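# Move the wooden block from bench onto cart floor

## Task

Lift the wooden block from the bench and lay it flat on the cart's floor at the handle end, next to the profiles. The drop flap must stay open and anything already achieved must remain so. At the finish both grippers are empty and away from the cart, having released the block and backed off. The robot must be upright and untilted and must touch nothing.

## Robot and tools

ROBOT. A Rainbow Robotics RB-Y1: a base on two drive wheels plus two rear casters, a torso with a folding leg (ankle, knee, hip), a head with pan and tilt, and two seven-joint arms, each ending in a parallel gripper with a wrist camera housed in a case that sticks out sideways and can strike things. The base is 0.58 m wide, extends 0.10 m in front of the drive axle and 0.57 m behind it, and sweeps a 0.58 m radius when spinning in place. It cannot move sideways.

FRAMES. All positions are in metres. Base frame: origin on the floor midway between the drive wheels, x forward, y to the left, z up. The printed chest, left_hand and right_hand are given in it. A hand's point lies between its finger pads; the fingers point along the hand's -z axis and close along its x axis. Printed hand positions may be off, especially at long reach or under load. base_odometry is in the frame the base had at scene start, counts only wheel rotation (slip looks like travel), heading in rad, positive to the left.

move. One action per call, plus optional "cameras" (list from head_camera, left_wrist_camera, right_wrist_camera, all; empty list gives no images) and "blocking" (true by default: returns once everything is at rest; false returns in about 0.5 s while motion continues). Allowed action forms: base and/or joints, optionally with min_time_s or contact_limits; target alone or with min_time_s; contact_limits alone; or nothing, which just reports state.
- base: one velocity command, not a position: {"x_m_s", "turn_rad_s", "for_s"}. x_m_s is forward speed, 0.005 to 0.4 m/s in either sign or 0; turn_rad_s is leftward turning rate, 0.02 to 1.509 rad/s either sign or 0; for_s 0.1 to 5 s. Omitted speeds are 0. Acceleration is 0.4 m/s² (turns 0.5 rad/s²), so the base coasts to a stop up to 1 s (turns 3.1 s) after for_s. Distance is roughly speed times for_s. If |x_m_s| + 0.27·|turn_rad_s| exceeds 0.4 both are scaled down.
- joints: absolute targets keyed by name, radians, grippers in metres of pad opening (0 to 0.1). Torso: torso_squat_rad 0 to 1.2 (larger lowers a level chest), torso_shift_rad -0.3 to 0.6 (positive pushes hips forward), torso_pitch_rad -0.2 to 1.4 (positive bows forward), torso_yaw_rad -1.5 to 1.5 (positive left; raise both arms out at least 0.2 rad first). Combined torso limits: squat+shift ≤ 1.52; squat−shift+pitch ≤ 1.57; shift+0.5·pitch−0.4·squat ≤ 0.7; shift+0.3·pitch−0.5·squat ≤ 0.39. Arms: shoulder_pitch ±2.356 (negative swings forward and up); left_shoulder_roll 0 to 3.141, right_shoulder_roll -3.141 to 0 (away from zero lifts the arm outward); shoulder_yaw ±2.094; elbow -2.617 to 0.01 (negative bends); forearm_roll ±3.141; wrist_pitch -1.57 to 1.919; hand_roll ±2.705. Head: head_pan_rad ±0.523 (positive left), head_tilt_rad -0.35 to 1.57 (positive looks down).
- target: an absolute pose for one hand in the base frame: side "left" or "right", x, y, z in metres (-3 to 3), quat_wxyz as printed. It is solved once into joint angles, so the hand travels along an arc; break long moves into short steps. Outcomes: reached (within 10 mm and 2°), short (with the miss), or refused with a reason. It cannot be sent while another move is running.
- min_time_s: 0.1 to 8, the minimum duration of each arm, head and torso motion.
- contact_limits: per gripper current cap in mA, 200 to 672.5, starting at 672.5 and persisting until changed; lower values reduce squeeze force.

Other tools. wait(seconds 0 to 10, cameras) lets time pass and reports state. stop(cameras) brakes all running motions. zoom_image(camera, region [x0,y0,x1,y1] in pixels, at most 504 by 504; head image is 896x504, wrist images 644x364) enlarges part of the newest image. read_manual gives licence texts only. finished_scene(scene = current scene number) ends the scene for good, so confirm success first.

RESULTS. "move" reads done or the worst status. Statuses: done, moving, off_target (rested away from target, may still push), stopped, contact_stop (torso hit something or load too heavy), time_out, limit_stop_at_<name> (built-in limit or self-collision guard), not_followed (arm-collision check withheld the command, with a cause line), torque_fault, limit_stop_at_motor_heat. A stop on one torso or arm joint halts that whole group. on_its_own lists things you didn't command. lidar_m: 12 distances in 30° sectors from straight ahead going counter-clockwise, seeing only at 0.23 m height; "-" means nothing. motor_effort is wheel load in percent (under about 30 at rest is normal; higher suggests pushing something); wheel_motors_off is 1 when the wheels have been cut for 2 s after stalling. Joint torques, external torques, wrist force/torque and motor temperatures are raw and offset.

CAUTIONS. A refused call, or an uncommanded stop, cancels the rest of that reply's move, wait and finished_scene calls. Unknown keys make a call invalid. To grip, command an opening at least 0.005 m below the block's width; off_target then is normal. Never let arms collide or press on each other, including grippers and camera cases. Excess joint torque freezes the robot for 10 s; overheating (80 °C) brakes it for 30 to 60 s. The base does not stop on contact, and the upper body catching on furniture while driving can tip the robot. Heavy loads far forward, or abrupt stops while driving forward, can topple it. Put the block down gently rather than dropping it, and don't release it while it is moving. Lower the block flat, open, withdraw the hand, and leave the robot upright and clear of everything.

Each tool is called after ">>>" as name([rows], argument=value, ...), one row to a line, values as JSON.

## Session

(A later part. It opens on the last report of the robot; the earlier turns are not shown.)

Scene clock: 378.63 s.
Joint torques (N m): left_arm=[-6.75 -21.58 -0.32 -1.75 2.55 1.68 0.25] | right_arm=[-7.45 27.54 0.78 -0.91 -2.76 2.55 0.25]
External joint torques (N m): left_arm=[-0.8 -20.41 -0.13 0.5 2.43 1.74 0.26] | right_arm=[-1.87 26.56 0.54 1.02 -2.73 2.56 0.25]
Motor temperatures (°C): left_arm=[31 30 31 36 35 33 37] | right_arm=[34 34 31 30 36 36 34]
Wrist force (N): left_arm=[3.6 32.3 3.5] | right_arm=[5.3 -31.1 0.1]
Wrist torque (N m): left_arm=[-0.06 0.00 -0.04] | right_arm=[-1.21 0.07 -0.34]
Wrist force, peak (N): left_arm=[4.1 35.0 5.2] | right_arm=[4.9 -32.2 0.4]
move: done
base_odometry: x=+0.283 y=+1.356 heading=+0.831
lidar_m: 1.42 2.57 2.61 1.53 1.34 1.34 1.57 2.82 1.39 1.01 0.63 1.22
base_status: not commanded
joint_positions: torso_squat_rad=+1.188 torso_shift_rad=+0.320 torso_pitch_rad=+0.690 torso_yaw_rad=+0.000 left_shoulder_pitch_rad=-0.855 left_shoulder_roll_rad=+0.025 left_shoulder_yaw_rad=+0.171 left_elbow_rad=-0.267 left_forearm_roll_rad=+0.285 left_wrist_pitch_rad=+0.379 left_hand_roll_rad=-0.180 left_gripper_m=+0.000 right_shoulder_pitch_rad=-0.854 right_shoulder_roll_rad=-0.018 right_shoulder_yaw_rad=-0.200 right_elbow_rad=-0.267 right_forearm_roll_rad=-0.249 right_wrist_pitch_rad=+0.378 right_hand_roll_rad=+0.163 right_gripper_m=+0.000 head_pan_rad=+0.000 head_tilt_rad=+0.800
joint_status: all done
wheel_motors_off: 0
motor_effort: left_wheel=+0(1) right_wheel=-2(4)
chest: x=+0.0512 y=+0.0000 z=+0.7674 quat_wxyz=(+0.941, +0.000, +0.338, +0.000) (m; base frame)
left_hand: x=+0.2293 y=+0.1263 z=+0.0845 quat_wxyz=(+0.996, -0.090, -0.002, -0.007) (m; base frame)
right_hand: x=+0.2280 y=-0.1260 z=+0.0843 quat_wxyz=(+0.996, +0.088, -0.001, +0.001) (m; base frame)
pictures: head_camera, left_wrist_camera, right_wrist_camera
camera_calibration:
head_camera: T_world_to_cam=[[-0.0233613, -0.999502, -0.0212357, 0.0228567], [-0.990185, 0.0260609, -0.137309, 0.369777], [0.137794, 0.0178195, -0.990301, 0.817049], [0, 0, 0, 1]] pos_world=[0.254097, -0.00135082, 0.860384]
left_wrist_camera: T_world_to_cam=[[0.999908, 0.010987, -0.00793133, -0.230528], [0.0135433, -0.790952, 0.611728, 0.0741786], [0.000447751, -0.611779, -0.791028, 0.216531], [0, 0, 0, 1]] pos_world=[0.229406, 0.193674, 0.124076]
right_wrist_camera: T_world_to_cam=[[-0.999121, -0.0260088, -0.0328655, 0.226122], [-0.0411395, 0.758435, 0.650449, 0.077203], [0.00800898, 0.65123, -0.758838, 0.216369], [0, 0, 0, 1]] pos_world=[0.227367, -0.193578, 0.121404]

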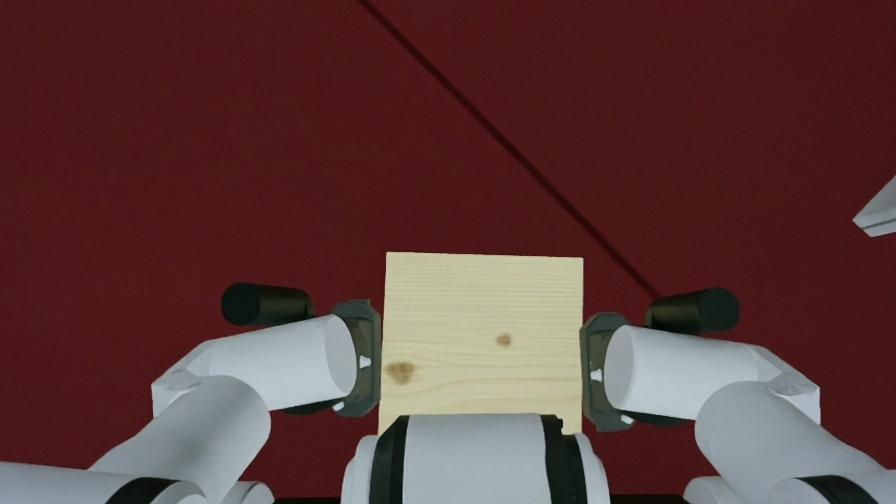

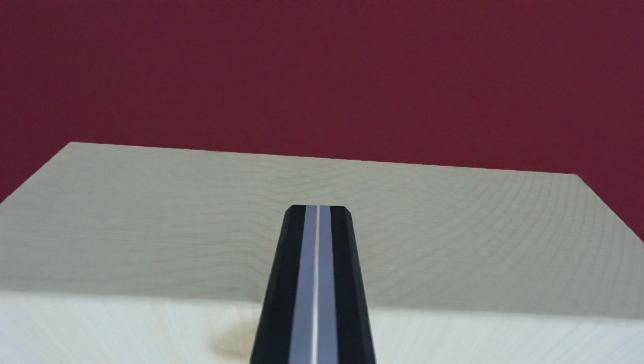

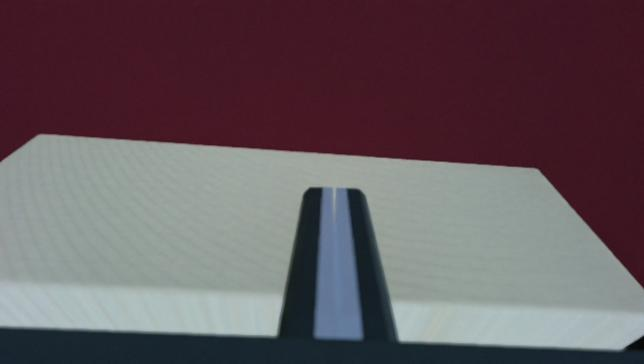

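>>> move(joints={"left_shoulder_roll_rad": 0.008, "right_shoulder_roll_rad": 0.0}, min_time_s=0.6, cameras=[])

>>> move(joints={"torso_squat_rad": 1.09}, min_time_s=2)

Scene clock: 380.90 s.
Joint torques (N m): left_arm=[-10.02 -46.37 -1.07 -0.61 5.86 4.33 0.25] | right_arm=[-11.05 54.35 0.71 0.08 -5.5 4.38 0.31]
External joint torques (N m): left_arm=[-4.08 -45.03 -0.86 1.64 5.74 4.39 0.26] | right_arm=[-5.48 53.23 0.46 2.01 -5.47 4.39 0.31]
Motor temperatures (°C): left_arm=[31 30 31 36 35 33 37] | right_arm=[34 34 31 30 36 36 34]
Wrist force (N): left_arm=[8.2 64.8 16.8] | right_arm=[7.0 -61.2 9.5]
Wrist torque (N m): left_arm=[0.68 0.00 -0.20] | right_arm=[-1.93 -0.07 -0.58]
Wrist force, peak (N): left_arm=[8.5 65.9 16.7] | right_arm=[7.3 -61.6 10.4]
move: done
base_odometry: x=+0.283 y=+1.356 heading=+0.831
lidar_m: 1.43 2.56 2.61 1.53 1.32 1.33 1.58 2.81 1.39 1.00 0.62 1.22
base_status: not commanded
joint_positions: torso_squat_rad=+1.188 torso_shift_rad=+0.320 torso_pitch_rad=+0.689 torso_yaw_rad=+0.000 left_shoulder_pitch_rad=-0.854 left_shoulder_roll_rad=+0.019 left_shoulder_yaw_rad=+0.171 left_elbow_rad=-0.267 left_forearm_roll_rad=+0.285 left_wrist_pitch_rad=+0.378 left_hand_roll_rad=-0.180 left_gripper_m=+0.000 right_shoulder_pitch_rad=-0.854 right_shoulder_roll_rad=-0.013 right_shoulder_yaw_rad=-0.200 right_elbow_rad=-0.267 right_forearm_roll_rad=-0.249 right_wrist_pitch_rad=+0.378 right_hand_roll_rad=+0.163 right_gripper_m=+0.000 head_pan_rad=+0.000 head_tilt_rad=+0.800
joint_status: all done
wheel_motors_off: 0
motor_effort: left_wheel=+0(1) right_wheel=-1(5)
chest: x=+0.0510 y=+0.0000 z=+0.7674 quat_wxyz=(+0.941, +0.000, +0.338, +0.000) (m; base frame)
left_hand: x=+0.2280 y=+0.1223 z=+0.0849 quat_wxyz=(+0.996, -0.093, -0.002, -0.008) (m; base frame)
right_hand: x=+0.2267 y=-0.1223 z=+0.0846 quat_wxyz=(+0.996, +0.091, +0.000, +0.002) (m; base frame)
pictures: none
No camera images: "cameras" was empty.

Scene clock: 383.20 s.
Joint torques (N m): left_arm=[-15.66 -46.43 -1.06 -3.21 6.24 3.51 0.34] | right_arm=[-19.45 51.5 1.28 -4.91 -5.59 2.09 0.31]
External joint torques (N m): left_arm=[-9.8 -45.08 -0.86 -1.01 6.12 3.57 0.34] | right_arm=[-13.97 50.34 1.04 -3.03 -5.56 2.09 0.31]
Motor temperatures (°C): left_arm=[31 30 31 36 35 33 37] | right_arm=[34 35 31 30 36 36 34]
Wrist force (N): left_arm=[3.2 65.7 -6.3] | right_arm=[-2.1 -58.2 -6.8]
Wrist torque (N m): left_arm=[0.92 0.09 -0.22] | right_arm=[-2.07 0.28 -0.46]
Wrist force, peak (N): left_arm=[3.0 66.8 -6.8] | right_arm=[6.6 -60.8 7.6]
move: done
base_odometry: x=+0.283 y=+1.356 heading=+0.831
lidar_m: 1.42 2.57 2.60 1.54 1.33 1.32 1.58 2.81 1.39 1.01 0.61 1.22
base_status: not commanded
joint_positions: torso_squat_rad=+1.090 torso_shift_rad=+0.320 torso_pitch_rad=+0.691 torso_yaw_rad=+0.000 left_shoulder_pitch_rad=-0.853 left_shoulder_roll_rad=+0.019 left_shoulder_yaw_rad=+0.171 left_elbow_rad=-0.267 left_forearm_roll_rad=+0.284 left_wrist_pitch_rad=+0.378 left_hand_roll_rad=-0.180 left_gripper_m=+0.000 right_shoulder_pitch_rad=-0.851 right_shoulder_roll_rad=-0.012 right_shoulder_yaw_rad=-0.200 right_elbow_rad=-0.266 right_forearm_roll_rad=-0.249 right_wrist_pitch_rad=+0.379 right_hand_roll_rad=+0.163 right_gripper_m=+0.000 head_pan_rad=+0.000 head_tilt_rad=+0.800
joint_status: all done
wheel_motors_off: 0
motor_effort: left_wheel=+1(2) right_wheel=-3(5)
chest: x=+0.0710 y=+0.0000 z=+0.8263 quat_wxyz=(+0.941, +0.000, +0.338, +0.000) (m; base frame)
left_hand: x=+0.2458 y=+0.1226 z=+0.1433 quat_wxyz=(+0.996, -0.093, +0.000, -0.007) (m; base frame)
right_hand: x=+0.2436 y=-0.1222 z=+0.1430 quat_wxyz=(+0.996, +0.091, +0.002, +0.001) (m; base frame)
pictures: head_camera, left_wrist_camera, right_wrist_camera
camera_calibration:
head_camera: T_world_to_cam=[[-0.0233761, -0.999502, -0.0212186, 0.0245587], [-0.990282, 0.0260606, -0.136609, 0.39694], [0.137094, 0.0178191, -0.990398, 0.87282], [0, 0, 0, 1]] pos_world=[0.273999, -0.00135082, 0.919186]
left_wrist_camera: T_world_to_cam=[[0.999873, 0.0102839, -0.012185, -0.245801], [0.0156049, -0.788077, 0.615379, 0.0335913], [-0.00327427, -0.615491, -0.788137, 0.261697], [0, 0, 0, 1]] pos_world=[0.246103, 0.190072, 0.182586]
right_wrist_camera: T_world_to_cam=[[-0.999285, -0.0265611, -0.0269032, 0.242759], [-0.0376913, 0.755273, 0.654326, 0.0349729], [0.00293967, 0.654872, -0.755734, 0.259582], [0, 0, 0, 1]] pos_world=[0.24314, -0.189959, 0.179823]

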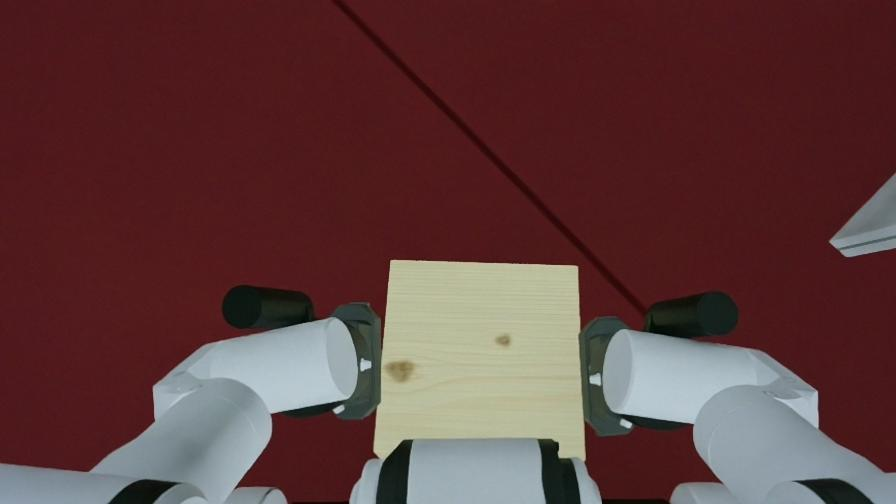

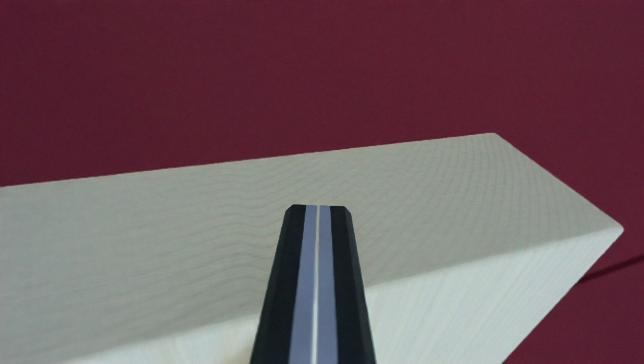

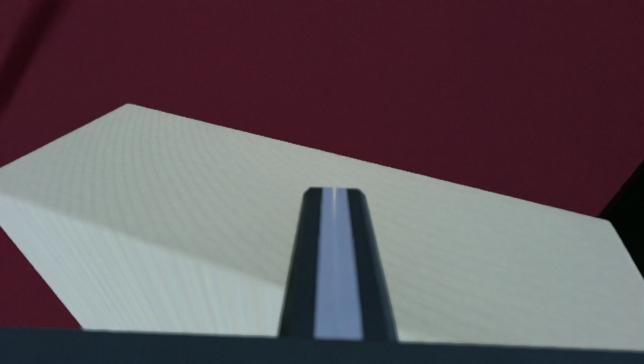

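>>> move(joints={"torso_squat_rad": 0.3, "torso_shift_rad": 0.2, "torso_pitch_rad": 0.54}, min_time_s=3.5, cameras=["left_wrist_camera", "right_wrist_camera"])

>>> move(joints={"torso_pitch_rad": 0.3675, "left_wrist_pitch_rad": 0.548, "left_forearm_roll_rad": 0.236, "left_hand_roll_rad": -0.103, "right_wrist_pitch_rad": 0.548, "right_forearm_roll_rad": -0.2, "right_hand_roll_rad": 0.086}, min_time_s=1.8, cameras=["left_wrist_camera", "right_wrist_camera"])

Scene clock: 390.50 s.
Joint torques (N m): left_arm=[-20.26 -44.93 -1.16 -5.44 6.23 2.97 0.31] | right_arm=[-24.57 50.29 0.95 -7.48 -5.67 1.45 0.14]
External joint torques (N m): left_arm=[-10.59 -44.74 -1 -1.68 6.09 3.32 0.32] | right_arm=[-15.33 50.27 0.69 -4.12 -5.65 1.73 0.13]
Motor temperatures (°C): left_arm=[31 31 31 36 35 33 37] | right_arm=[34 36 31 30 36 36 34]
Wrist force (N): left_arm=[0.2 65.8 -6.6] | right_arm=[-4.5 -58.9 -6.6]
Wrist torque (N m): left_arm=[0.92 0.08 -0.25] | right_arm=[-2.00 0.35 -0.45]
Wrist force, peak (N): left_arm=[1.5 66.8 -6.6] | right_arm=[-4.6 -59.2 -6.6]
move: done
base_odometry: x=+0.283 y=+1.356 heading=+0.831
lidar_m: 1.43 2.57 2.61 1.53 1.34 1.34 1.58 2.82 1.38 1.00 0.60 1.23
base_status: not commanded
joint_positions: torso_squat_rad=+0.300 torso_shift_rad=+0.200 torso_pitch_rad=+0.541 torso_yaw_rad=+0.000 left_shoulder_pitch_rad=-0.852 left_shoulder_roll_rad=+0.019 left_shoulder_yaw_rad=+0.171 left_elbow_rad=-0.267 left_forearm_roll_rad=+0.284 left_wrist_pitch_rad=+0.378 left_hand_roll_rad=-0.180 left_gripper_m=+0.000 right_shoulder_pitch_rad=-0.851 right_shoulder_roll_rad=-0.012 right_shoulder_yaw_rad=-0.200 right_elbow_rad=-0.266 right_forearm_roll_rad=-0.249 right_wrist_pitch_rad=+0.379 right_hand_roll_rad=+0.163 right_gripper_m=+0.000 head_pan_rad=+0.000 head_tilt_rad=+0.800
joint_status: all done
wheel_motors_off: 0
motor_effort: left_wheel=+3(3) right_wheel=+1(4)
chest: x=+0.0643 y=+0.0000 z=+1.2012 quat_wxyz=(+0.964, +0.000, +0.267, +0.000) (m; base frame)
left_hand: x=+0.3388 y=+0.1226 z=+0.5519 quat_wxyz=(+0.993, -0.092, -0.074, -0.014) (m; base frame)
right_hand: x=+0.3367 y=-0.1222 z=+0.5512 quat_wxyz=(+0.993, +0.091, -0.072, +0.008) (m; base frame)
pictures: left_wrist_camera, right_wrist_camera
camera_calibration:
left_wrist_camera: T_world_to_cam=[[0.990541, 0.0102957, 0.136829, -0.413012], [-0.0761899, -0.788067, 0.610856, -0.185599], [0.11412, -0.615503, -0.779829, 0.539696], [0, 0, 0, 1]] pos_world=[0.333375, 0.190172, 0.590757]
right_wrist_camera: T_world_to_cam=[[-0.984159, -0.026597, -0.17528, 0.423411], [-0.13465, 0.755279, 0.641422, -0.188822], [0.115325, 0.654863, -0.746897, 0.525048], [0, 0, 0, 1]] pos_world=[0.330728, -0.189959, 0.587486]

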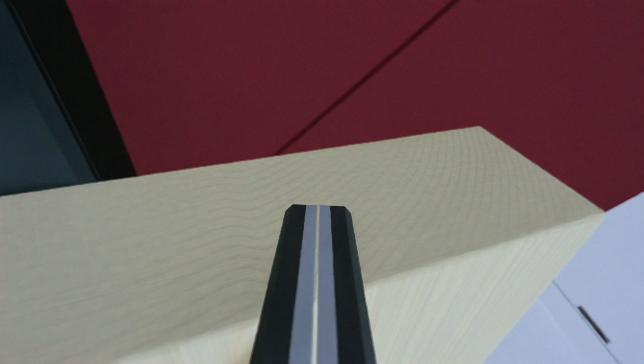

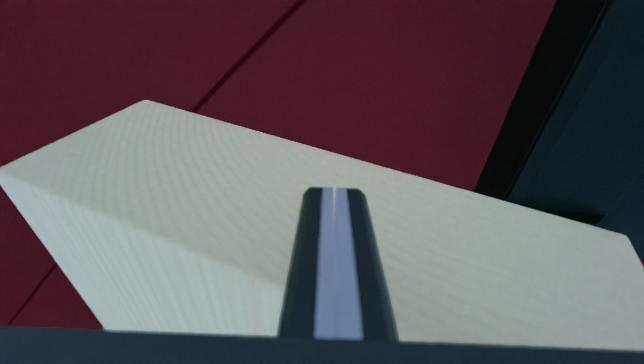

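Scene clock: 392.60 s.
Joint torques (N m): left_arm=[-24.5 -42.62 -0.36 -7.27 8.77 1.43 0.56] | right_arm=[-29.62 47.32 0.71 -9.63 -8.09 0.16 0.11]
External joint torques (N m): left_arm=[-11.04 -43.67 -0.3 -2.16 8.58 1.8 0.57] | right_arm=[-16.61 48.51 0.47 -4.97 -8.06 0.46 0.1]
Motor temperatures (°C): left_arm=[31 31 31 36 35 33 37] | right_arm=[35 36 31 30 37 36 34]
Wrist force (N): left_arm=[-0.2 65.0 -6.3] | right_arm=[-4.3 -58.1 -7.0]
Wrist torque (N m): left_arm=[0.93 0.03 -0.27] | right_arm=[-2.03 0.35 -0.43]
Wrist force, peak (N): left_arm=[0.5 71.8 -5.3] | right_arm=[-5.0 -64.5 -5.7]
move: done
base_odometry: x=+0.283 y=+1.356 heading=+0.831
lidar_m: 1.43 2.56 2.60 1.52 1.33 1.34 1.56 2.83 1.38 1.01 0.60 1.22
base_status: not commanded
joint_positions: torso_squat_rad=+0.300 torso_shift_rad=+0.200 torso_pitch_rad=+0.368 torso_yaw_rad=+0.000 left_shoulder_pitch_rad=-0.852 left_shoulder_roll_rad=+0.019 left_shoulder_yaw_rad=+0.171 left_elbow_rad=-0.266 left_forearm_roll_rad=+0.234 left_wrist_pitch_rad=+0.547 left_hand_roll_rad=-0.103 left_gripper_m=+0.000 right_shoulder_pitch_rad=-0.851 right_shoulder_roll_rad=-0.012 right_shoulder_yaw_rad=-0.200 right_elbow_rad=-0.266 right_forearm_roll_rad=-0.198 right_wrist_pitch_rad=+0.548 right_hand_roll_rad=+0.086 right_gripper_m=+0.000 head_pan_rad=+0.000 head_tilt_rad=+0.800
joint_status: all done
wheel_motors_off: 0
motor_effort: left_wheel=+2(4) right_wheel=-1(3)
chest: x=+0.0164 y=+0.0000 z=+1.2246 quat_wxyz=(+0.983, +0.000, +0.183, +0.000) (m; base frame)
left_hand: x=+0.3598 y=+0.1227 z=+0.6228 quat_wxyz=(+0.993, -0.092, -0.074, -0.015) (m; base frame)
right_hand: x=+0.3577 y=-0.1224 z=+0.6218 quat_wxyz=(+0.993, +0.090, -0.071, +0.008) (m; base frame)
pictures: left_wrist_camera, right_wrist_camera
camera_calibration:
left_wrist_camera: T_world_to_cam=[[0.990765, 0.00941287, 0.135265, -0.442502], [-0.0758132, -0.788625, 0.610183, -0.226944], [0.112417, -0.614803, -0.780628, 0.593657], [0, 0, 0, 1]] pos_world=[0.354473, 0.190173, 0.661757]
right_wrist_camera: T_world_to_cam=[[-0.984464, -0.0265897, -0.173561, 0.455551], [-0.133336, 0.756355, 0.640428, -0.230845], [0.114245, 0.65362, -0.74815, 0.576604], [0, 0, 0, 1]] pos_world=[0.35182, -0.190166, 0.658291]

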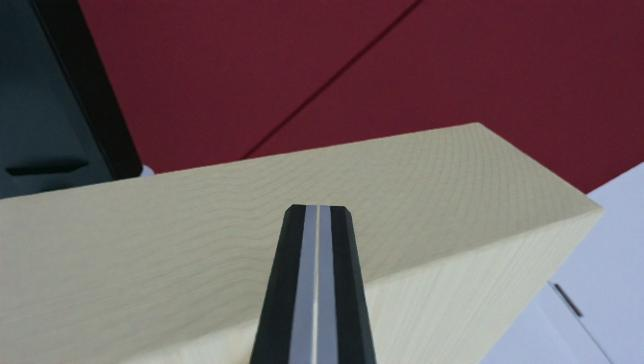

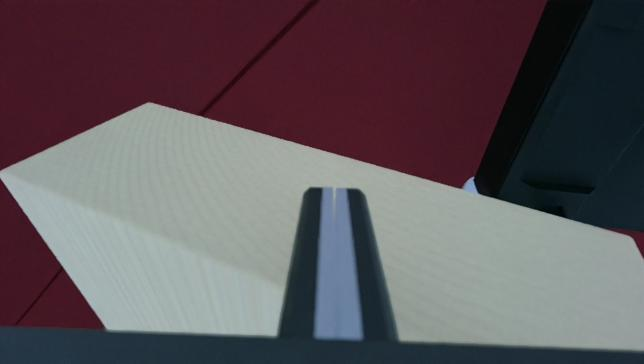

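>>> move(joints={"torso_pitch_rad": 0.195, "left_wrist_pitch_rad": 0.717, "left_forearm_roll_rad": 0.215, "left_hand_roll_rad": -0.055, "right_wrist_pitch_rad": 0.717, "right_forearm_roll_rad": -0.179, "right_hand_roll_rad": 0.038}, min_time_s=1.6, cameras=[])

>>> move(joints={"torso_pitch_rad": 0.0, "torso_squat_rad": 0.03, "torso_shift_rad": 0.15, "left_wrist_pitch_rad": 0.908, "left_forearm_roll_rad": 0.208, "left_hand_roll_rad": -0.015, "right_wrist_pitch_rad": 0.908, "right_forearm_roll_rad": -0.172, "right_hand_roll_rad": -0.002, "head_tilt_rad": 0.9}, min_time_s=2)

Scene clock: 396.20 s.
Joint torques (N m): left_arm=[-27.75 -39.56 2.48 -9.27 10.98 0.55 0.57] | right_arm=[-32.86 44.77 -1.48 -11.28 -10.09 -0.43 0.04]
External joint torques (N m): left_arm=[-10.88 -41.83 2.45 -2.95 10.74 0.94 0.58] | right_arm=[-16.44 47.15 -1.69 -5.44 -10.05 -0.11 0.03]
Motor temperatures (°C): left_arm=[31 31 31 36 35 33 37] | right_arm=[35 36 31 30 37 36 34]
Wrist force (N): left_arm=[-0.7 65.0 -6.5] | right_arm=[-3.4 -57.6 -7.7]
Wrist torque (N m): left_arm=[0.91 0.07 -0.22] | right_arm=[-1.86 0.35 -0.43]
Wrist force, peak (N): left_arm=[-0.4 68.9 -4.4] | right_arm=[-4.0 -62.1 -6.8]
move: done
base_odometry: x=+0.283 y=+1.356 heading=+0.831
lidar_m: 1.42 2.57 2.61 1.53 1.33 1.34 1.57 2.82 1.38 1.00 0.61 1.21
base_status: not commanded
joint_positions: torso_squat_rad=+0.300 torso_shift_rad=+0.200 torso_pitch_rad=+0.196 torso_yaw_rad=+0.000 left_shoulder_pitch_rad=-0.852 left_shoulder_roll_rad=+0.018 left_shoulder_yaw_rad=+0.171 left_elbow_rad=-0.266 left_forearm_roll_rad=+0.212 left_wrist_pitch_rad=+0.717 left_hand_roll_rad=-0.055 left_gripper_m=+0.000 right_shoulder_pitch_rad=-0.851 right_shoulder_roll_rad=-0.012 right_shoulder_yaw_rad=-0.200 right_elbow_rad=-0.266 right_forearm_roll_rad=-0.177 right_wrist_pitch_rad=+0.717 right_hand_roll_rad=+0.038 right_gripper_m=+0.000 head_pan_rad=+0.000 head_tilt_rad=+0.800
joint_status: all done
wheel_motors_off: 0
motor_effort: left_wheel=+2(2) right_wheel=-1(5)
chest: x=-0.0348 y=+0.0000 z=+1.2394 quat_wxyz=(+0.995, +0.000, +0.098, +0.000) (m; base frame)
left_hand: x=+0.3686 y=+0.1229 z=+0.6963 quat_wxyz=(+0.993, -0.090, -0.073, -0.015) (m; base frame)
right_hand: x=+0.3667 y=-0.1228 z=+0.6951 quat_wxyz=(+0.994, +0.088, -0.071, +0.008) (m; base frame)
pictures: none
No camera images: "cameras" was empty.

Scene clock: 398.50 s.
Joint torques (N m): left_arm=[-30.84 -37.17 5.47 -11.02 13.22 -0.19 0.54] | right_arm=[-36.34 41.45 -3.58 -12.87 -11.96 -1.17 -0.01]
External joint torques (N m): left_arm=[-10.7 -40.75 5.35 -3.53 12.93 0.21 0.55] | right_arm=[-16.66 45.1 -3.75 -5.9 -11.91 -0.84 -0.02]
Motor temperatures (°C): left_arm=[31 31 31 36 36 33 37] | right_arm=[35 36 31 30 37 36 34]
Wrist force (N): left_arm=[-0.6 66.3 -7.0] | right_arm=[-3.5 -58.4 -6.0]
Wrist torque (N m): left_arm=[0.82 0.05 -0.09] | right_arm=[-1.52 0.32 -0.46]
Wrist force, peak (N): left_arm=[-0.6 67.6 -7.0] | right_arm=[-3.7 -59.9 -6.6]
move: done
base_odometry: x=+0.283 y=+1.356 heading=+0.831
lidar_m: 1.42 2.56 2.60 1.53 1.33 1.33 1.56 2.82 1.38 1.00 0.60 1.22
base_status: not commanded
joint_positions: torso_squat_rad=+0.030 torso_shift_rad=+0.150 torso_pitch_rad=+0.001 torso_yaw_rad=+0.000 left_shoulder_pitch_rad=-0.852 left_shoulder_roll_rad=+0.018 left_shoulder_yaw_rad=+0.170 left_elbow_rad=-0.266 left_forearm_roll_rad=+0.205 left_wrist_pitch_rad=+0.908 left_hand_roll_rad=-0.015 left_gripper_m=+0.000 right_shoulder_pitch_rad=-0.851 right_shoulder_roll_rad=-0.011 right_shoulder_yaw_rad=-0.199 right_elbow_rad=-0.266 right_forearm_roll_rad=-0.169 right_wrist_pitch_rad=+0.908 right_hand_roll_rad=-0.002 right_gripper_m=+0.000 head_pan_rad=+0.000 head_tilt_rad=+0.900
joint_status: all done
wheel_motors_off: 0
motor_effort: left_wheel=+1(2) right_wheel=+0(5)
chest: x=-0.1230 y=+0.0000 z=+1.2817 quat_wxyz=(+1.000, +0.000, +0.000, +0.000) (m; base frame)
left_hand: x=+0.3351 y=+0.1233 z=+0.8163 quat_wxyz=(+0.993, -0.089, -0.074, -0.016) (m; base frame)
right_hand: x=+0.3335 y=-0.1231 z=+0.8149 quat_wxyz=(+0.994, +0.087, -0.072, +0.008) (m; base frame)
pictures: head_camera, left_wrist_camera, right_wrist_camera
camera_calibration:
head_camera: T_world_to_cam=[[-0.00762289, -0.999502, -0.0306372, 0.0437451], [-0.746956, 0.0260612, -0.664363, 0.960683], [0.66483, 0.0178202, -0.746782, 1.11882], [0, 0, 0, 1]] pos_world=[-0.0259038, -0.00125083, 1.4751]
left_wrist_camera: T_world_to_cam=[[0.990742, 0.00646586, 0.135602, -0.444076], [-0.0778211, -0.791405, 0.606319, -0.342302], [0.111236, -0.611258, -0.783575, 0.750265], [0, 0, 0, 1]] pos_world=[0.32987, 0.190578, 0.855651]
right_wrist_camera: T_world_to_cam=[[-0.984363, -0.0275765, -0.173982, 0.46544], [-0.133748, 0.759757, 0.636303, -0.353374], [0.114637, 0.649622, -0.751564, 0.726431], [0, 0, 0, 1]] pos_world=[0.327622, -0.190592, 0.851791]

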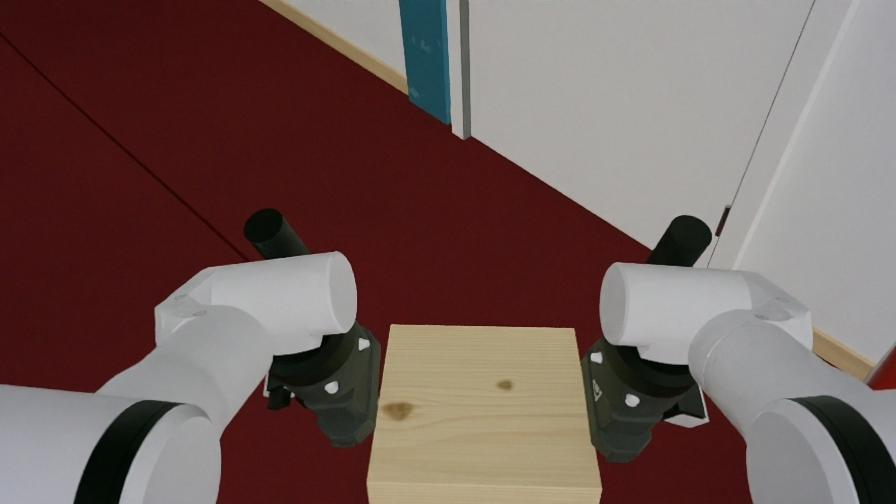

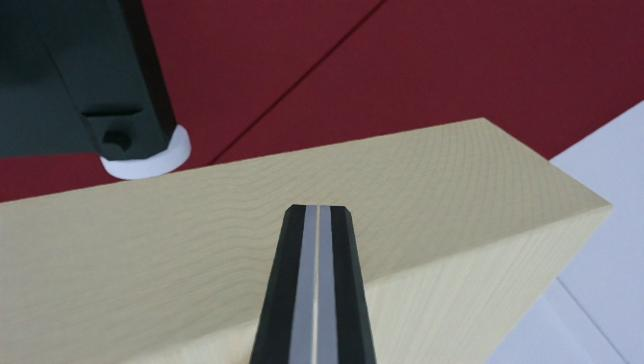

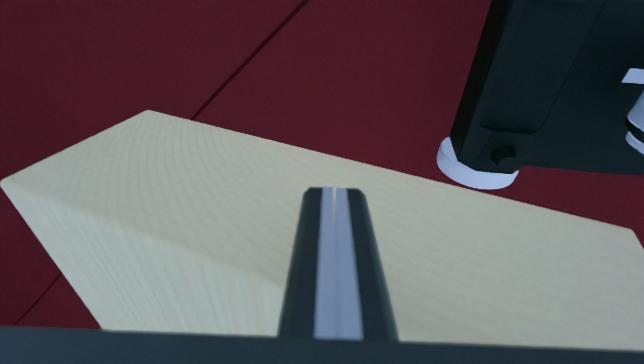

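>>> move(base={"turn_rad_s": -0.6, "for_s": 4.267}, cameras=["left_wrist_camera"])

>>> move(base={"x_m_s": 0.33, "for_s": 5}, cameras=["left_wrist_camera"])

>>> move(base={"turn_rad_s": 0.6, "for_s": 2.9})

Scene clock: 407.20 s.
Joint torques (N m): left_arm=[-30.98 -37.14 5.71 -11.45 13.48 -0.27 0.58] | right_arm=[-36.11 40.95 -3.39 -12.79 -12.25 -1.12 -0.05]
External joint torques (N m): left_arm=[-10.84 -40.72 5.58 -3.96 13.2 0.13 0.6] | right_arm=[-16.43 44.6 -3.56 -5.82 -12.21 -0.79 -0.06]
Motor temperatures (°C): left_arm=[32 31 31 36 37 33 37] | right_arm=[36 36 31 31 39 36 34]
Wrist force (N): left_arm=[-0.7 66.5 -6.9] | right_arm=[-3.3 -58.1 -6.1]
Wrist torque (N m): left_arm=[0.89 0.04 -0.11] | right_arm=[-1.60 0.30 -0.46]
Wrist force, peak (N): left_arm=[-0.6 67.2 -7.1] | right_arm=[-3.5 -59.8 -6.3]
move: done
base_odometry: x=+0.283 y=+1.356 heading=-1.728
lidar_m: 3.04 1.33 0.99 0.61 1.22 1.46 2.78 2.43 1.52 1.32 1.34 1.61
base_status: done (sent for 4.27 of 4.27 s)
joint_positions: torso_squat_rad=+0.030 torso_shift_rad=+0.150 torso_pitch_rad=+0.001 torso_yaw_rad=+0.000 left_shoulder_pitch_rad=-0.852 left_shoulder_roll_rad=+0.018 left_shoulder_yaw_rad=+0.170 left_elbow_rad=-0.266 left_forearm_roll_rad=+0.205 left_wrist_pitch_rad=+0.908 left_hand_roll_rad=-0.015 left_gripper_m=+0.000 right_shoulder_pitch_rad=-0.851 right_shoulder_roll_rad=-0.011 right_shoulder_yaw_rad=-0.199 right_elbow_rad=-0.266 right_forearm_roll_rad=-0.169 right_wrist_pitch_rad=+0.908 right_hand_roll_rad=-0.002 right_gripper_m=+0.000 head_pan_rad=+0.000 head_tilt_rad=+0.900
joint_status: not commanded
wheel_motors_off: 0
motor_effort: left_wheel=+18(33) right_wheel=-2(43)
chest: x=-0.1230 y=+0.0001 z=+1.2817 quat_wxyz=(+1.000, +0.000, +0.000, +0.000) (m; base frame)
left_hand: x=+0.3351 y=+0.1232 z=+0.8163 quat_wxyz=(+0.993, -0.089, -0.073, -0.016) (m; base frame)
right_hand: x=+0.3334 y=-0.1230 z=+0.8149 quat_wxyz=(+0.994, +0.087, -0.071, +0.008) (m; base frame)
pictures: left_wrist_camera
camera_calibration:
left_wrist_camera: T_world_to_cam=[[0.990764, 0.00634309, 0.135448, -0.443914], [-0.077825, -0.791395, 0.606331, -0.342252], [0.111039, -0.611272, -0.783592, 0.75027], [0, 0, 0, 1]] pos_world=[0.32987, 0.190578, 0.855551]

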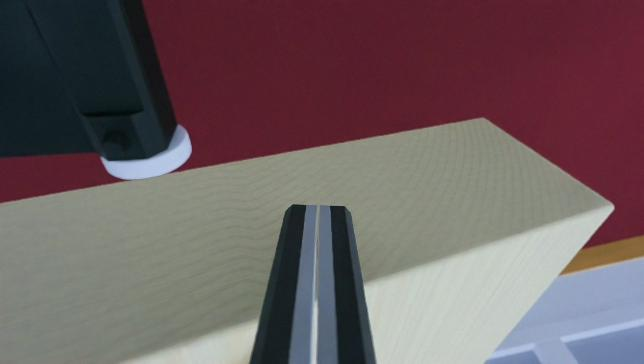

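Scene clock: 413.33 s.
Joint torques (N m): left_arm=[-30.74 -36.89 5.67 -11.9 13.56 -0.31 0.49] | right_arm=[-35.67 40.78 -3.95 -13.02 -12.22 -1.18 -0.04]
External joint torques (N m): left_arm=[-10.6 -40.47 5.54 -4.41 13.28 0.09 0.5] | right_arm=[-15.99 44.42 -4.12 -6.05 -12.17 -0.85 -0.05]
Motor temperatures (°C): left_arm=[32 31 31 36 38 33 37] | right_arm=[36 36 31 31 40 36 34]
Wrist force (N): left_arm=[-1.2 66.1 -7.7] | right_arm=[-3.4 -58.9 -5.8]
Wrist torque (N m): left_arm=[0.95 0.03 -0.15] | right_arm=[-1.58 0.32 -0.47]
Wrist force, peak (N): left_arm=[-0.8 67.2 -7.7] | right_arm=[-3.6 -59.7 -6.0]
move: done
base_odometry: x=+0.024 y=-0.274 heading=-1.728
lidar_m: 2.27 2.76 0.85 0.76 0.76 1.23 3.45 1.87 1.15 1.01 1.00 1.21
base_status: done (sent for 5 of 5 s)
joint_positions: torso_squat_rad=+0.030 torso_shift_rad=+0.150 torso_pitch_rad=+0.001 torso_yaw_rad=+0.000 left_shoulder_pitch_rad=-0.852 left_shoulder_roll_rad=+0.018 left_shoulder_yaw_rad=+0.170 left_elbow_rad=-0.266 left_forearm_roll_rad=+0.205 left_wrist_pitch_rad=+0.908 left_hand_roll_rad=-0.015 left_gripper_m=+0.000 right_shoulder_pitch_rad=-0.851 right_shoulder_roll_rad=-0.011 right_shoulder_yaw_rad=-0.199 right_elbow_rad=-0.265 right_forearm_roll_rad=-0.169 right_wrist_pitch_rad=+0.908 right_hand_roll_rad=-0.002 right_gripper_m=+0.000 head_pan_rad=+0.000 head_tilt_rad=+0.900
joint_status: not commanded
wheel_motors_off: 0
motor_effort: left_wheel=-1(47) right_wheel=+1(37)
chest: x=-0.1230 y=+0.0001 z=+1.2817 quat_wxyz=(+1.000, +0.000, +0.000, +0.000) (m; base frame)
left_hand: x=+0.3351 y=+0.1232 z=+0.8162 quat_wxyz=(+0.993, -0.089, -0.073, -0.016) (m; base frame)
right_hand: x=+0.3335 y=-0.1230 z=+0.8149 quat_wxyz=(+0.994, +0.087, -0.071, +0.008) (m; base frame)
pictures: left_wrist_camera
camera_calibration:
left_wrist_camera: T_world_to_cam=[[0.990783, 0.00635942, 0.13531, -0.443805], [-0.0777288, -0.79139, 0.60635, -0.342302], [0.110939, -0.611279, -0.783601, 0.750312], [0, 0, 0, 1]] pos_world=[0.329869, 0.190578, 0.855551]

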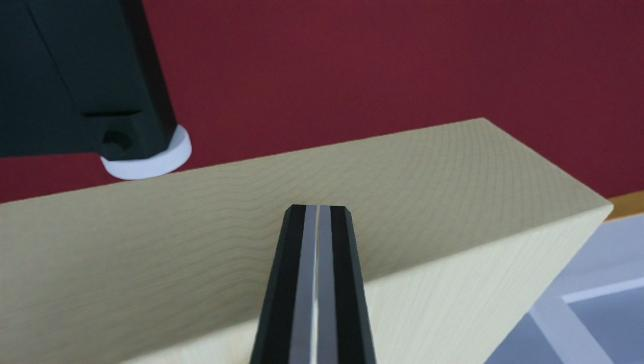

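Scene clock: 417.77 s.
Joint torques (N m): left_arm=[-31.05 -37.07 5.48 -11.81 13.66 -0.49 0.46] | right_arm=[-35.84 40.81 -3.52 -13.21 -12.34 -1.09 0.13]
External joint torques (N m): left_arm=[-10.91 -40.65 5.36 -4.32 13.37 -0.09 0.47] | right_arm=[-16.16 44.45 -3.69 -6.24 -12.29 -0.76 0.12]
Motor temperatures (°C): left_arm=[32 31 31 36 38 33 37] | right_arm=[36 36 31 31 40 36 34]
Wrist force (N): left_arm=[-0.4 65.4 -6.7] | right_arm=[-3.4 -59.1 -6.0]
Wrist torque (N m): left_arm=[1.08 0.09 -0.15] | right_arm=[-1.56 0.33 -0.47]
Wrist force, peak (N): left_arm=[-1.0 67.5 -7.1] | right_arm=[-3.8 -59.6 -5.9]
move: done
base_odometry: x=+0.024 y=-0.273 heading=+0.011
lidar_m: 0.76 0.79 1.81 4.25 1.46 1.05 1.00 1.06 1.41 3.68 1.11 0.80
base_status: done (sent for 2.9 of 2.9 s)
joint_positions: torso_squat_rad=+0.030 torso_shift_rad=+0.150 torso_pitch_rad=+0.001 torso_yaw_rad=+0.000 left_shoulder_pitch_rad=-0.852 left_shoulder_roll_rad=+0.018 left_shoulder_yaw_rad=+0.170 left_elbow_rad=-0.266 left_forearm_roll_rad=+0.205 left_wrist_pitch_rad=+0.908 left_hand_roll_rad=-0.015 left_gripper_m=+0.000 right_shoulder_pitch_rad=-0.851 right_shoulder_roll_rad=-0.011 right_shoulder_yaw_rad=-0.199 right_elbow_rad=-0.265 right_forearm_roll_rad=-0.169 right_wrist_pitch_rad=+0.908 right_hand_roll_rad=-0.002 right_gripper_m=+0.000 head_pan_rad=+0.000 head_tilt_rad=+0.900
joint_status: not commanded
wheel_motors_off: 0
motor_effort: left_wheel=-1(38) right_wheel=+17(35)
chest: x=-0.1230 y=+0.0001 z=+1.2817 quat_wxyz=(+1.000, +0.000, +0.000, +0.000) (m; base frame)
left_hand: x=+0.3351 y=+0.1233 z=+0.8163 quat_wxyz=(+0.993, -0.089, -0.073, -0.016) (m; base frame)
right_hand: x=+0.3335 y=-0.1230 z=+0.8149 quat_wxyz=(+0.994, +0.087, -0.071, +0.008) (m; base frame)
pictures: head_camera, left_wrist_camera, right_wrist_camera
camera_calibration:
head_camera: T_world_to_cam=[[-0.00762841, -0.999501, -0.0306363, 0.0437444], [-0.746999, 0.0260635, -0.664314, 0.960685], [0.664781, 0.0178176, -0.746825, 1.11882], [0, 0, 0, 1]] pos_world=[-0.0258038, -0.00125081, 1.4751]
left_wrist_camera: T_world_to_cam=[[0.990783, 0.00635942, 0.13531, -0.443805], [-0.0777288, -0.79139, 0.60635, -0.342302], [0.110939, -0.611279, -0.783601, 0.750312], [0, 0, 0, 1]] pos_world=[0.329869, 0.190578, 0.855551]
right_wrist_camera: T_world_to_cam=[[-0.984373, -0.0279282, -0.173869, 0.465265], [-0.133936, 0.759767, 0.636251, -0.353278], [0.11433, 0.649595, -0.751635, 0.726447], [0, 0, 0, 1]] pos_world=[0.327622, -0.190494, 0.851691]

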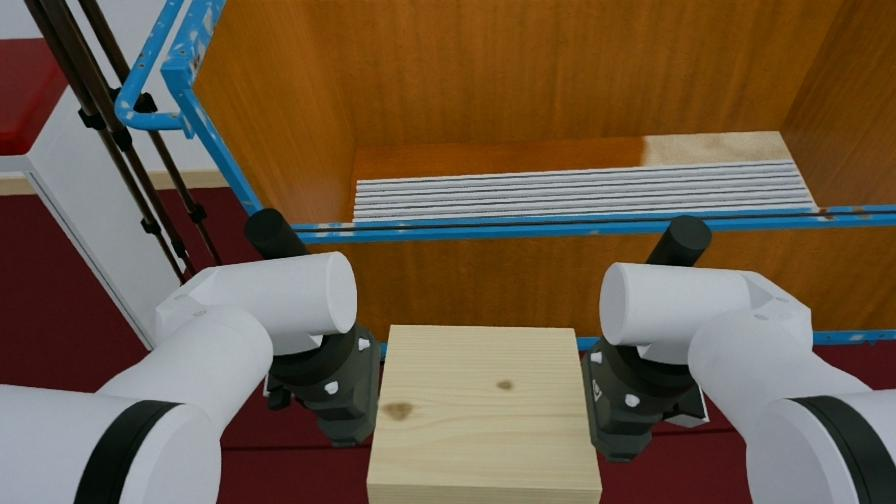

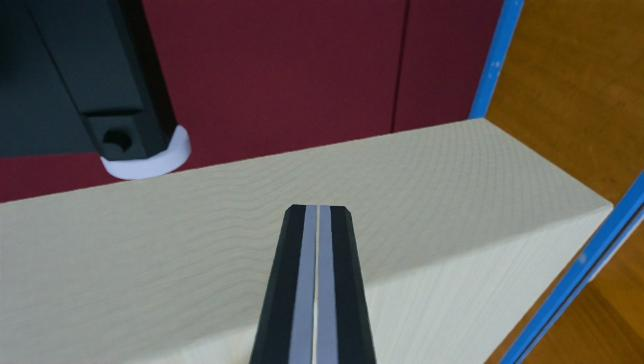

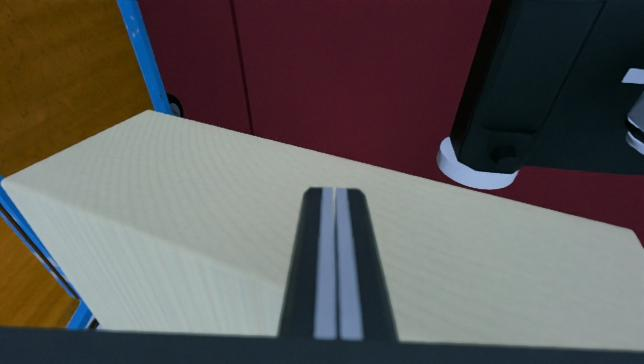

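>>> move(base={"x_m_s": 0.2, "for_s": 2.3}, joints={"head_tilt_rad": 1.0})

Scene clock: 430.33 s.
Joint torques (N m): left_arm=[-30.51 -36.82 5.35 -11.95 13.55 -0.39 0.6] | right_arm=[-35.25 41.04 -3.76 -13.16 -12.22 -1.05 0.17]
External joint torques (N m): left_arm=[-10.38 -40.39 5.22 -4.47 13.27 0.01 0.61] | right_arm=[-15.58 44.68 -3.93 -6.19 -12.17 -0.72 0.16]
Motor temperatures (°C): left_arm=[33 31 31 36 39 33 37] | right_arm=[37 37 31 31 41 36 34]
Wrist force (N): left_arm=[-1.8 66.4 -7.4] | right_arm=[-3.7 -58.6 -6.6]
Wrist torque (N m): left_arm=[0.99 -0.03 -0.13] | right_arm=[-1.56 0.29 -0.48]
Wrist force, peak (N): left_arm=[-1.5 67.4 -6.7] | right_arm=[-4.0 -59.5 -6.4]
move: done
base_odometry: x=+0.484 y=-0.268 heading=+0.011
lidar_m: 0.30 0.31 0.44 3.99 2.13 1.53 1.46 1.52 2.07 4.62 0.44 0.32
base_status: done (sent for 2.3 of 2.3 s)
joint_positions: torso_squat_rad=+0.030 torso_shift_rad=+0.150 torso_pitch_rad=+0.001 torso_yaw_rad=+0.000 left_shoulder_pitch_rad=-0.852 left_shoulder_roll_rad=+0.018 left_shoulder_yaw_rad=+0.170 left_elbow_rad=-0.266 left_forearm_roll_rad=+0.205 left_wrist_pitch_rad=+0.908 left_hand_roll_rad=-0.015 left_gripper_m=+0.000 right_shoulder_pitch_rad=-0.851 right_shoulder_roll_rad=-0.011 right_shoulder_yaw_rad=-0.199 right_elbow_rad=-0.265 right_forearm_roll_rad=-0.169 right_wrist_pitch_rad=+0.908 right_hand_roll_rad=-0.002 right_gripper_m=+0.000 head_pan_rad=+0.000 head_tilt_rad=+1.000
joint_status: all done
wheel_motors_off: 0
motor_effort: left_wheel=+5(35) right_wheel=-4(45)
chest: x=-0.1230 y=+0.0001 z=+1.2817 quat_wxyz=(+1.000, +0.000, +0.000, +0.000) (m; base frame)
left_hand: x=+0.3351 y=+0.1233 z=+0.8162 quat_wxyz=(+0.993, -0.089, -0.073, -0.016) (m; base frame)
right_hand: x=+0.3335 y=-0.1230 z=+0.8149 quat_wxyz=(+0.994, +0.087, -0.071, +0.008) (m; base frame)
pictures: head_camera, left_wrist_camera, right_wrist_camera
camera_calibration:
head_camera: T_world_to_cam=[[-0.010646, -0.999502, -0.0297208, 0.0420824], [-0.809587, 0.0260608, -0.586421, 0.838965], [0.586903, 0.0178185, -0.809461, 1.2037], [0, 0, 0, 1]] pos_world=[-0.0267945, -0.00125082, 1.46759]
left_wrist_camera: T_world_to_cam=[[0.990783, 0.00635942, 0.13531, -0.443805], [-0.0777288, -0.79139, 0.60635, -0.342302], [0.110939, -0.611279, -0.783601, 0.750312], [0, 0, 0, 1]] pos_world=[0.329869, 0.190578, 0.855551]
right_wrist_camera: T_world_to_cam=[[-0.984373, -0.0279282, -0.173869, 0.465363], [-0.133936, 0.759767, 0.636251, -0.353265], [0.11433, 0.649595, -0.751635, 0.726436], [0, 0, 0, 1]] pos_world=[0.327722, -0.190494, 0.851691]

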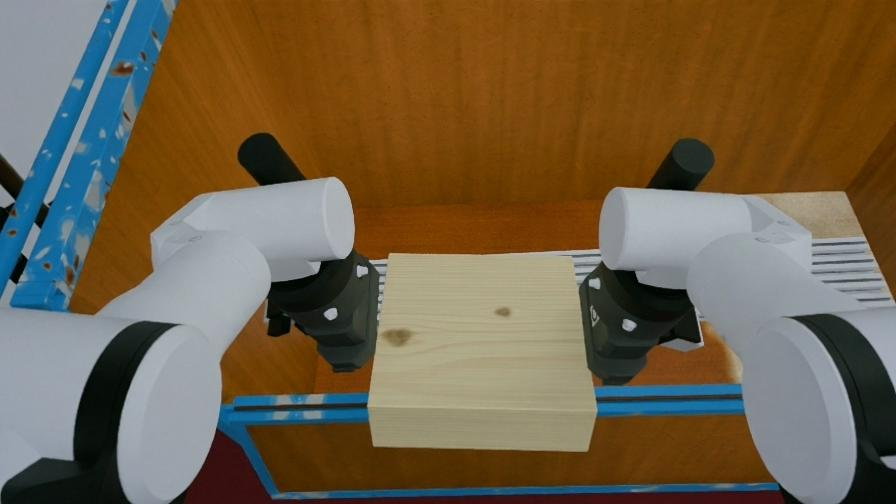

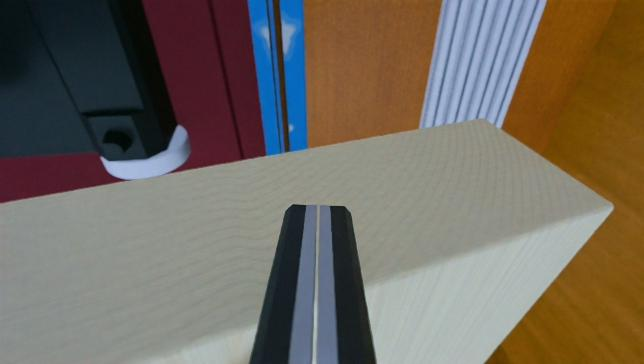

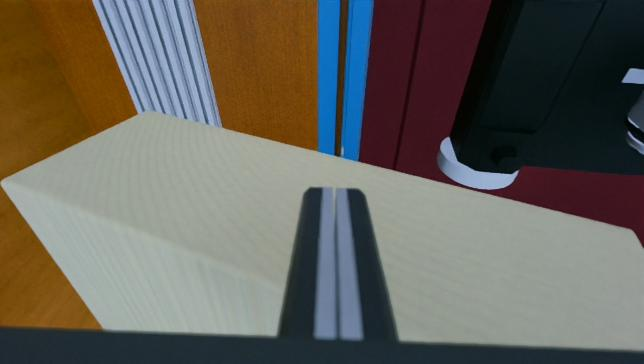

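>>> move(base={"x_m_s": 0.1, "for_s": 0.533}, joints={"torso_shift_rad": 0.287}, min_time_s=1.5, cameras=["head_camera", "left_wrist_camera", "right_wrist_camera"])

Scene clock: 435.77 s.
Joint torques (N m): left_arm=[-30.68 -36.6 5.4 -11.9 13.61 -0.55 0.54] | right_arm=[-35.5 40.76 -3.9 -13.21 -12.33 -1.06 0.03]
External joint torques (N m): left_arm=[-10.54 -40.17 5.28 -4.42 13.33 -0.15 0.55] | right_arm=[-15.82 44.4 -4.07 -6.24 -12.28 -0.73 0.02]
Motor temperatures (°C): left_arm=[33 31 31 36 40 33 37] | right_arm=[37 37 31 32 42 36 34]
Wrist force (N): left_arm=[-0.6 66.4 -6.9] | right_arm=[-3.8 -58.8 -6.3]
Wrist torque (N m): left_arm=[1.00 0.14 -0.11] | right_arm=[-1.59 0.27 -0.46]
Wrist force, peak (N): left_arm=[-1.4 67.4 -6.9] | right_arm=[-3.9 -59.4 -6.6]
move: done
base_odometry: x=+0.538 y=-0.268 heading=+0.012
lidar_m: 0.24 0.26 0.37 1.59 2.20 1.59 1.51 1.59 2.15 4.41 0.38 0.27
base_status: done (sent for 0.53 of 0.53 s)
joint_positions: torso_squat_rad=+0.030 torso_shift_rad=+0.287 torso_pitch_rad=+0.001 torso_yaw_rad=+0.000 left_shoulder_pitch_rad=-0.852 left_shoulder_roll_rad=+0.018 left_shoulder_yaw_rad=+0.170 left_elbow_rad=-0.266 left_forearm_roll_rad=+0.205 left_wrist_pitch_rad=+0.908 left_hand_roll_rad=-0.015 left_gripper_m=+0.000 right_shoulder_pitch_rad=-0.851 right_shoulder_roll_rad=-0.011 right_shoulder_yaw_rad=-0.199 right_elbow_rad=-0.265 right_forearm_roll_rad=-0.169 right_wrist_pitch_rad=+0.908 right_hand_roll_rad=-0.002 right_gripper_m=+0.000 head_pan_rad=+0.000 head_tilt_rad=+1.000
joint_status: all done
wheel_motors_off: 0
motor_effort: left_wheel=+1(33) right_wheel=-4(23)
chest: x=-0.0294 y=+0.0001 z=+1.2609 quat_wxyz=(+1.000, +0.000, +0.000, +0.000) (m; base frame)
left_hand: x=+0.4286 y=+0.1232 z=+0.7954 quat_wxyz=(+0.993, -0.089, -0.073, -0.016) (m; base frame)
right_hand: x=+0.4270 y=-0.1230 z=+0.7941 quat_wxyz=(+0.994, +0.087, -0.071, +0.008) (m; base frame)
pictures: head_camera, left_wrist_camera, right_wrist_camera
camera_calibration:
head_camera: T_world_to_cam=[[-0.0106502, -0.999502, -0.0297183, 0.0424563], [-0.809669, 0.0260602, -0.586308, 0.902306], [0.586791, 0.0178177, -0.809543, 1.13212], [0, 0, 0, 1]] pos_world=[0.0667055, -0.00125082, 1.44679]
left_wrist_camera: T_world_to_cam=[[0.990803, 0.00636739, 0.135161, -0.533502], [-0.0776259, -0.791422, 0.606322, -0.322375], [0.11083, -0.611237, -0.783649, 0.723639], [0, 0, 0, 1]] pos_world=[0.423369, 0.190578, 0.834651]
right_wrist_camera: T_world_to_cam=[[-0.984397, -0.0279161, -0.173732, 0.553684], [-0.13384, 0.759761, 0.636278, -0.327573], [0.114233, 0.649603, -0.751643, 0.700162], [0, 0, 0, 1]] pos_world=[0.421221, -0.190494, 0.830892]

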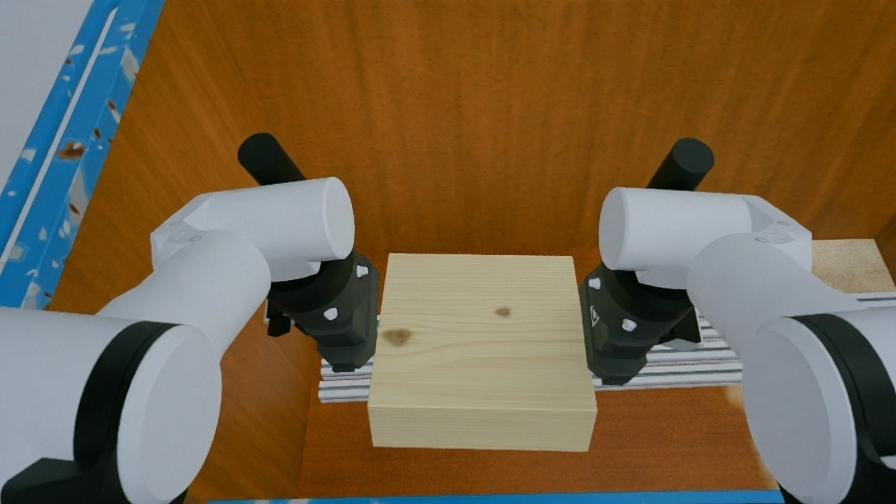

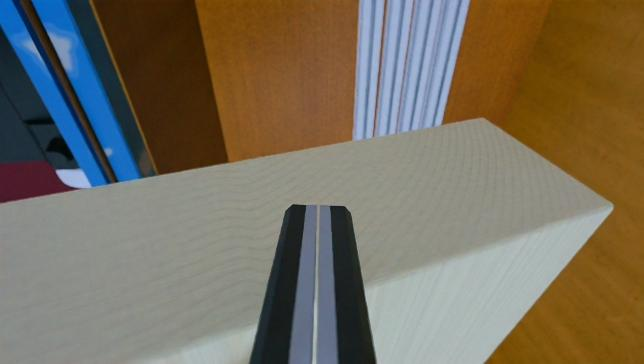

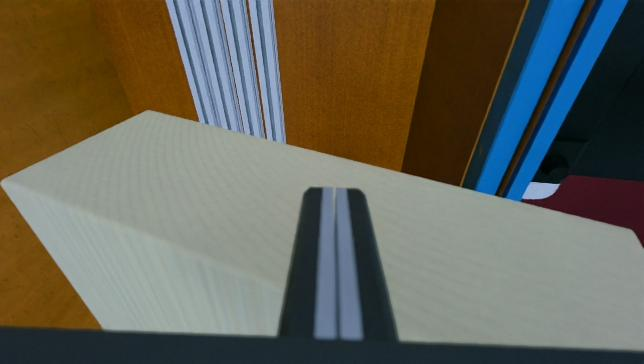

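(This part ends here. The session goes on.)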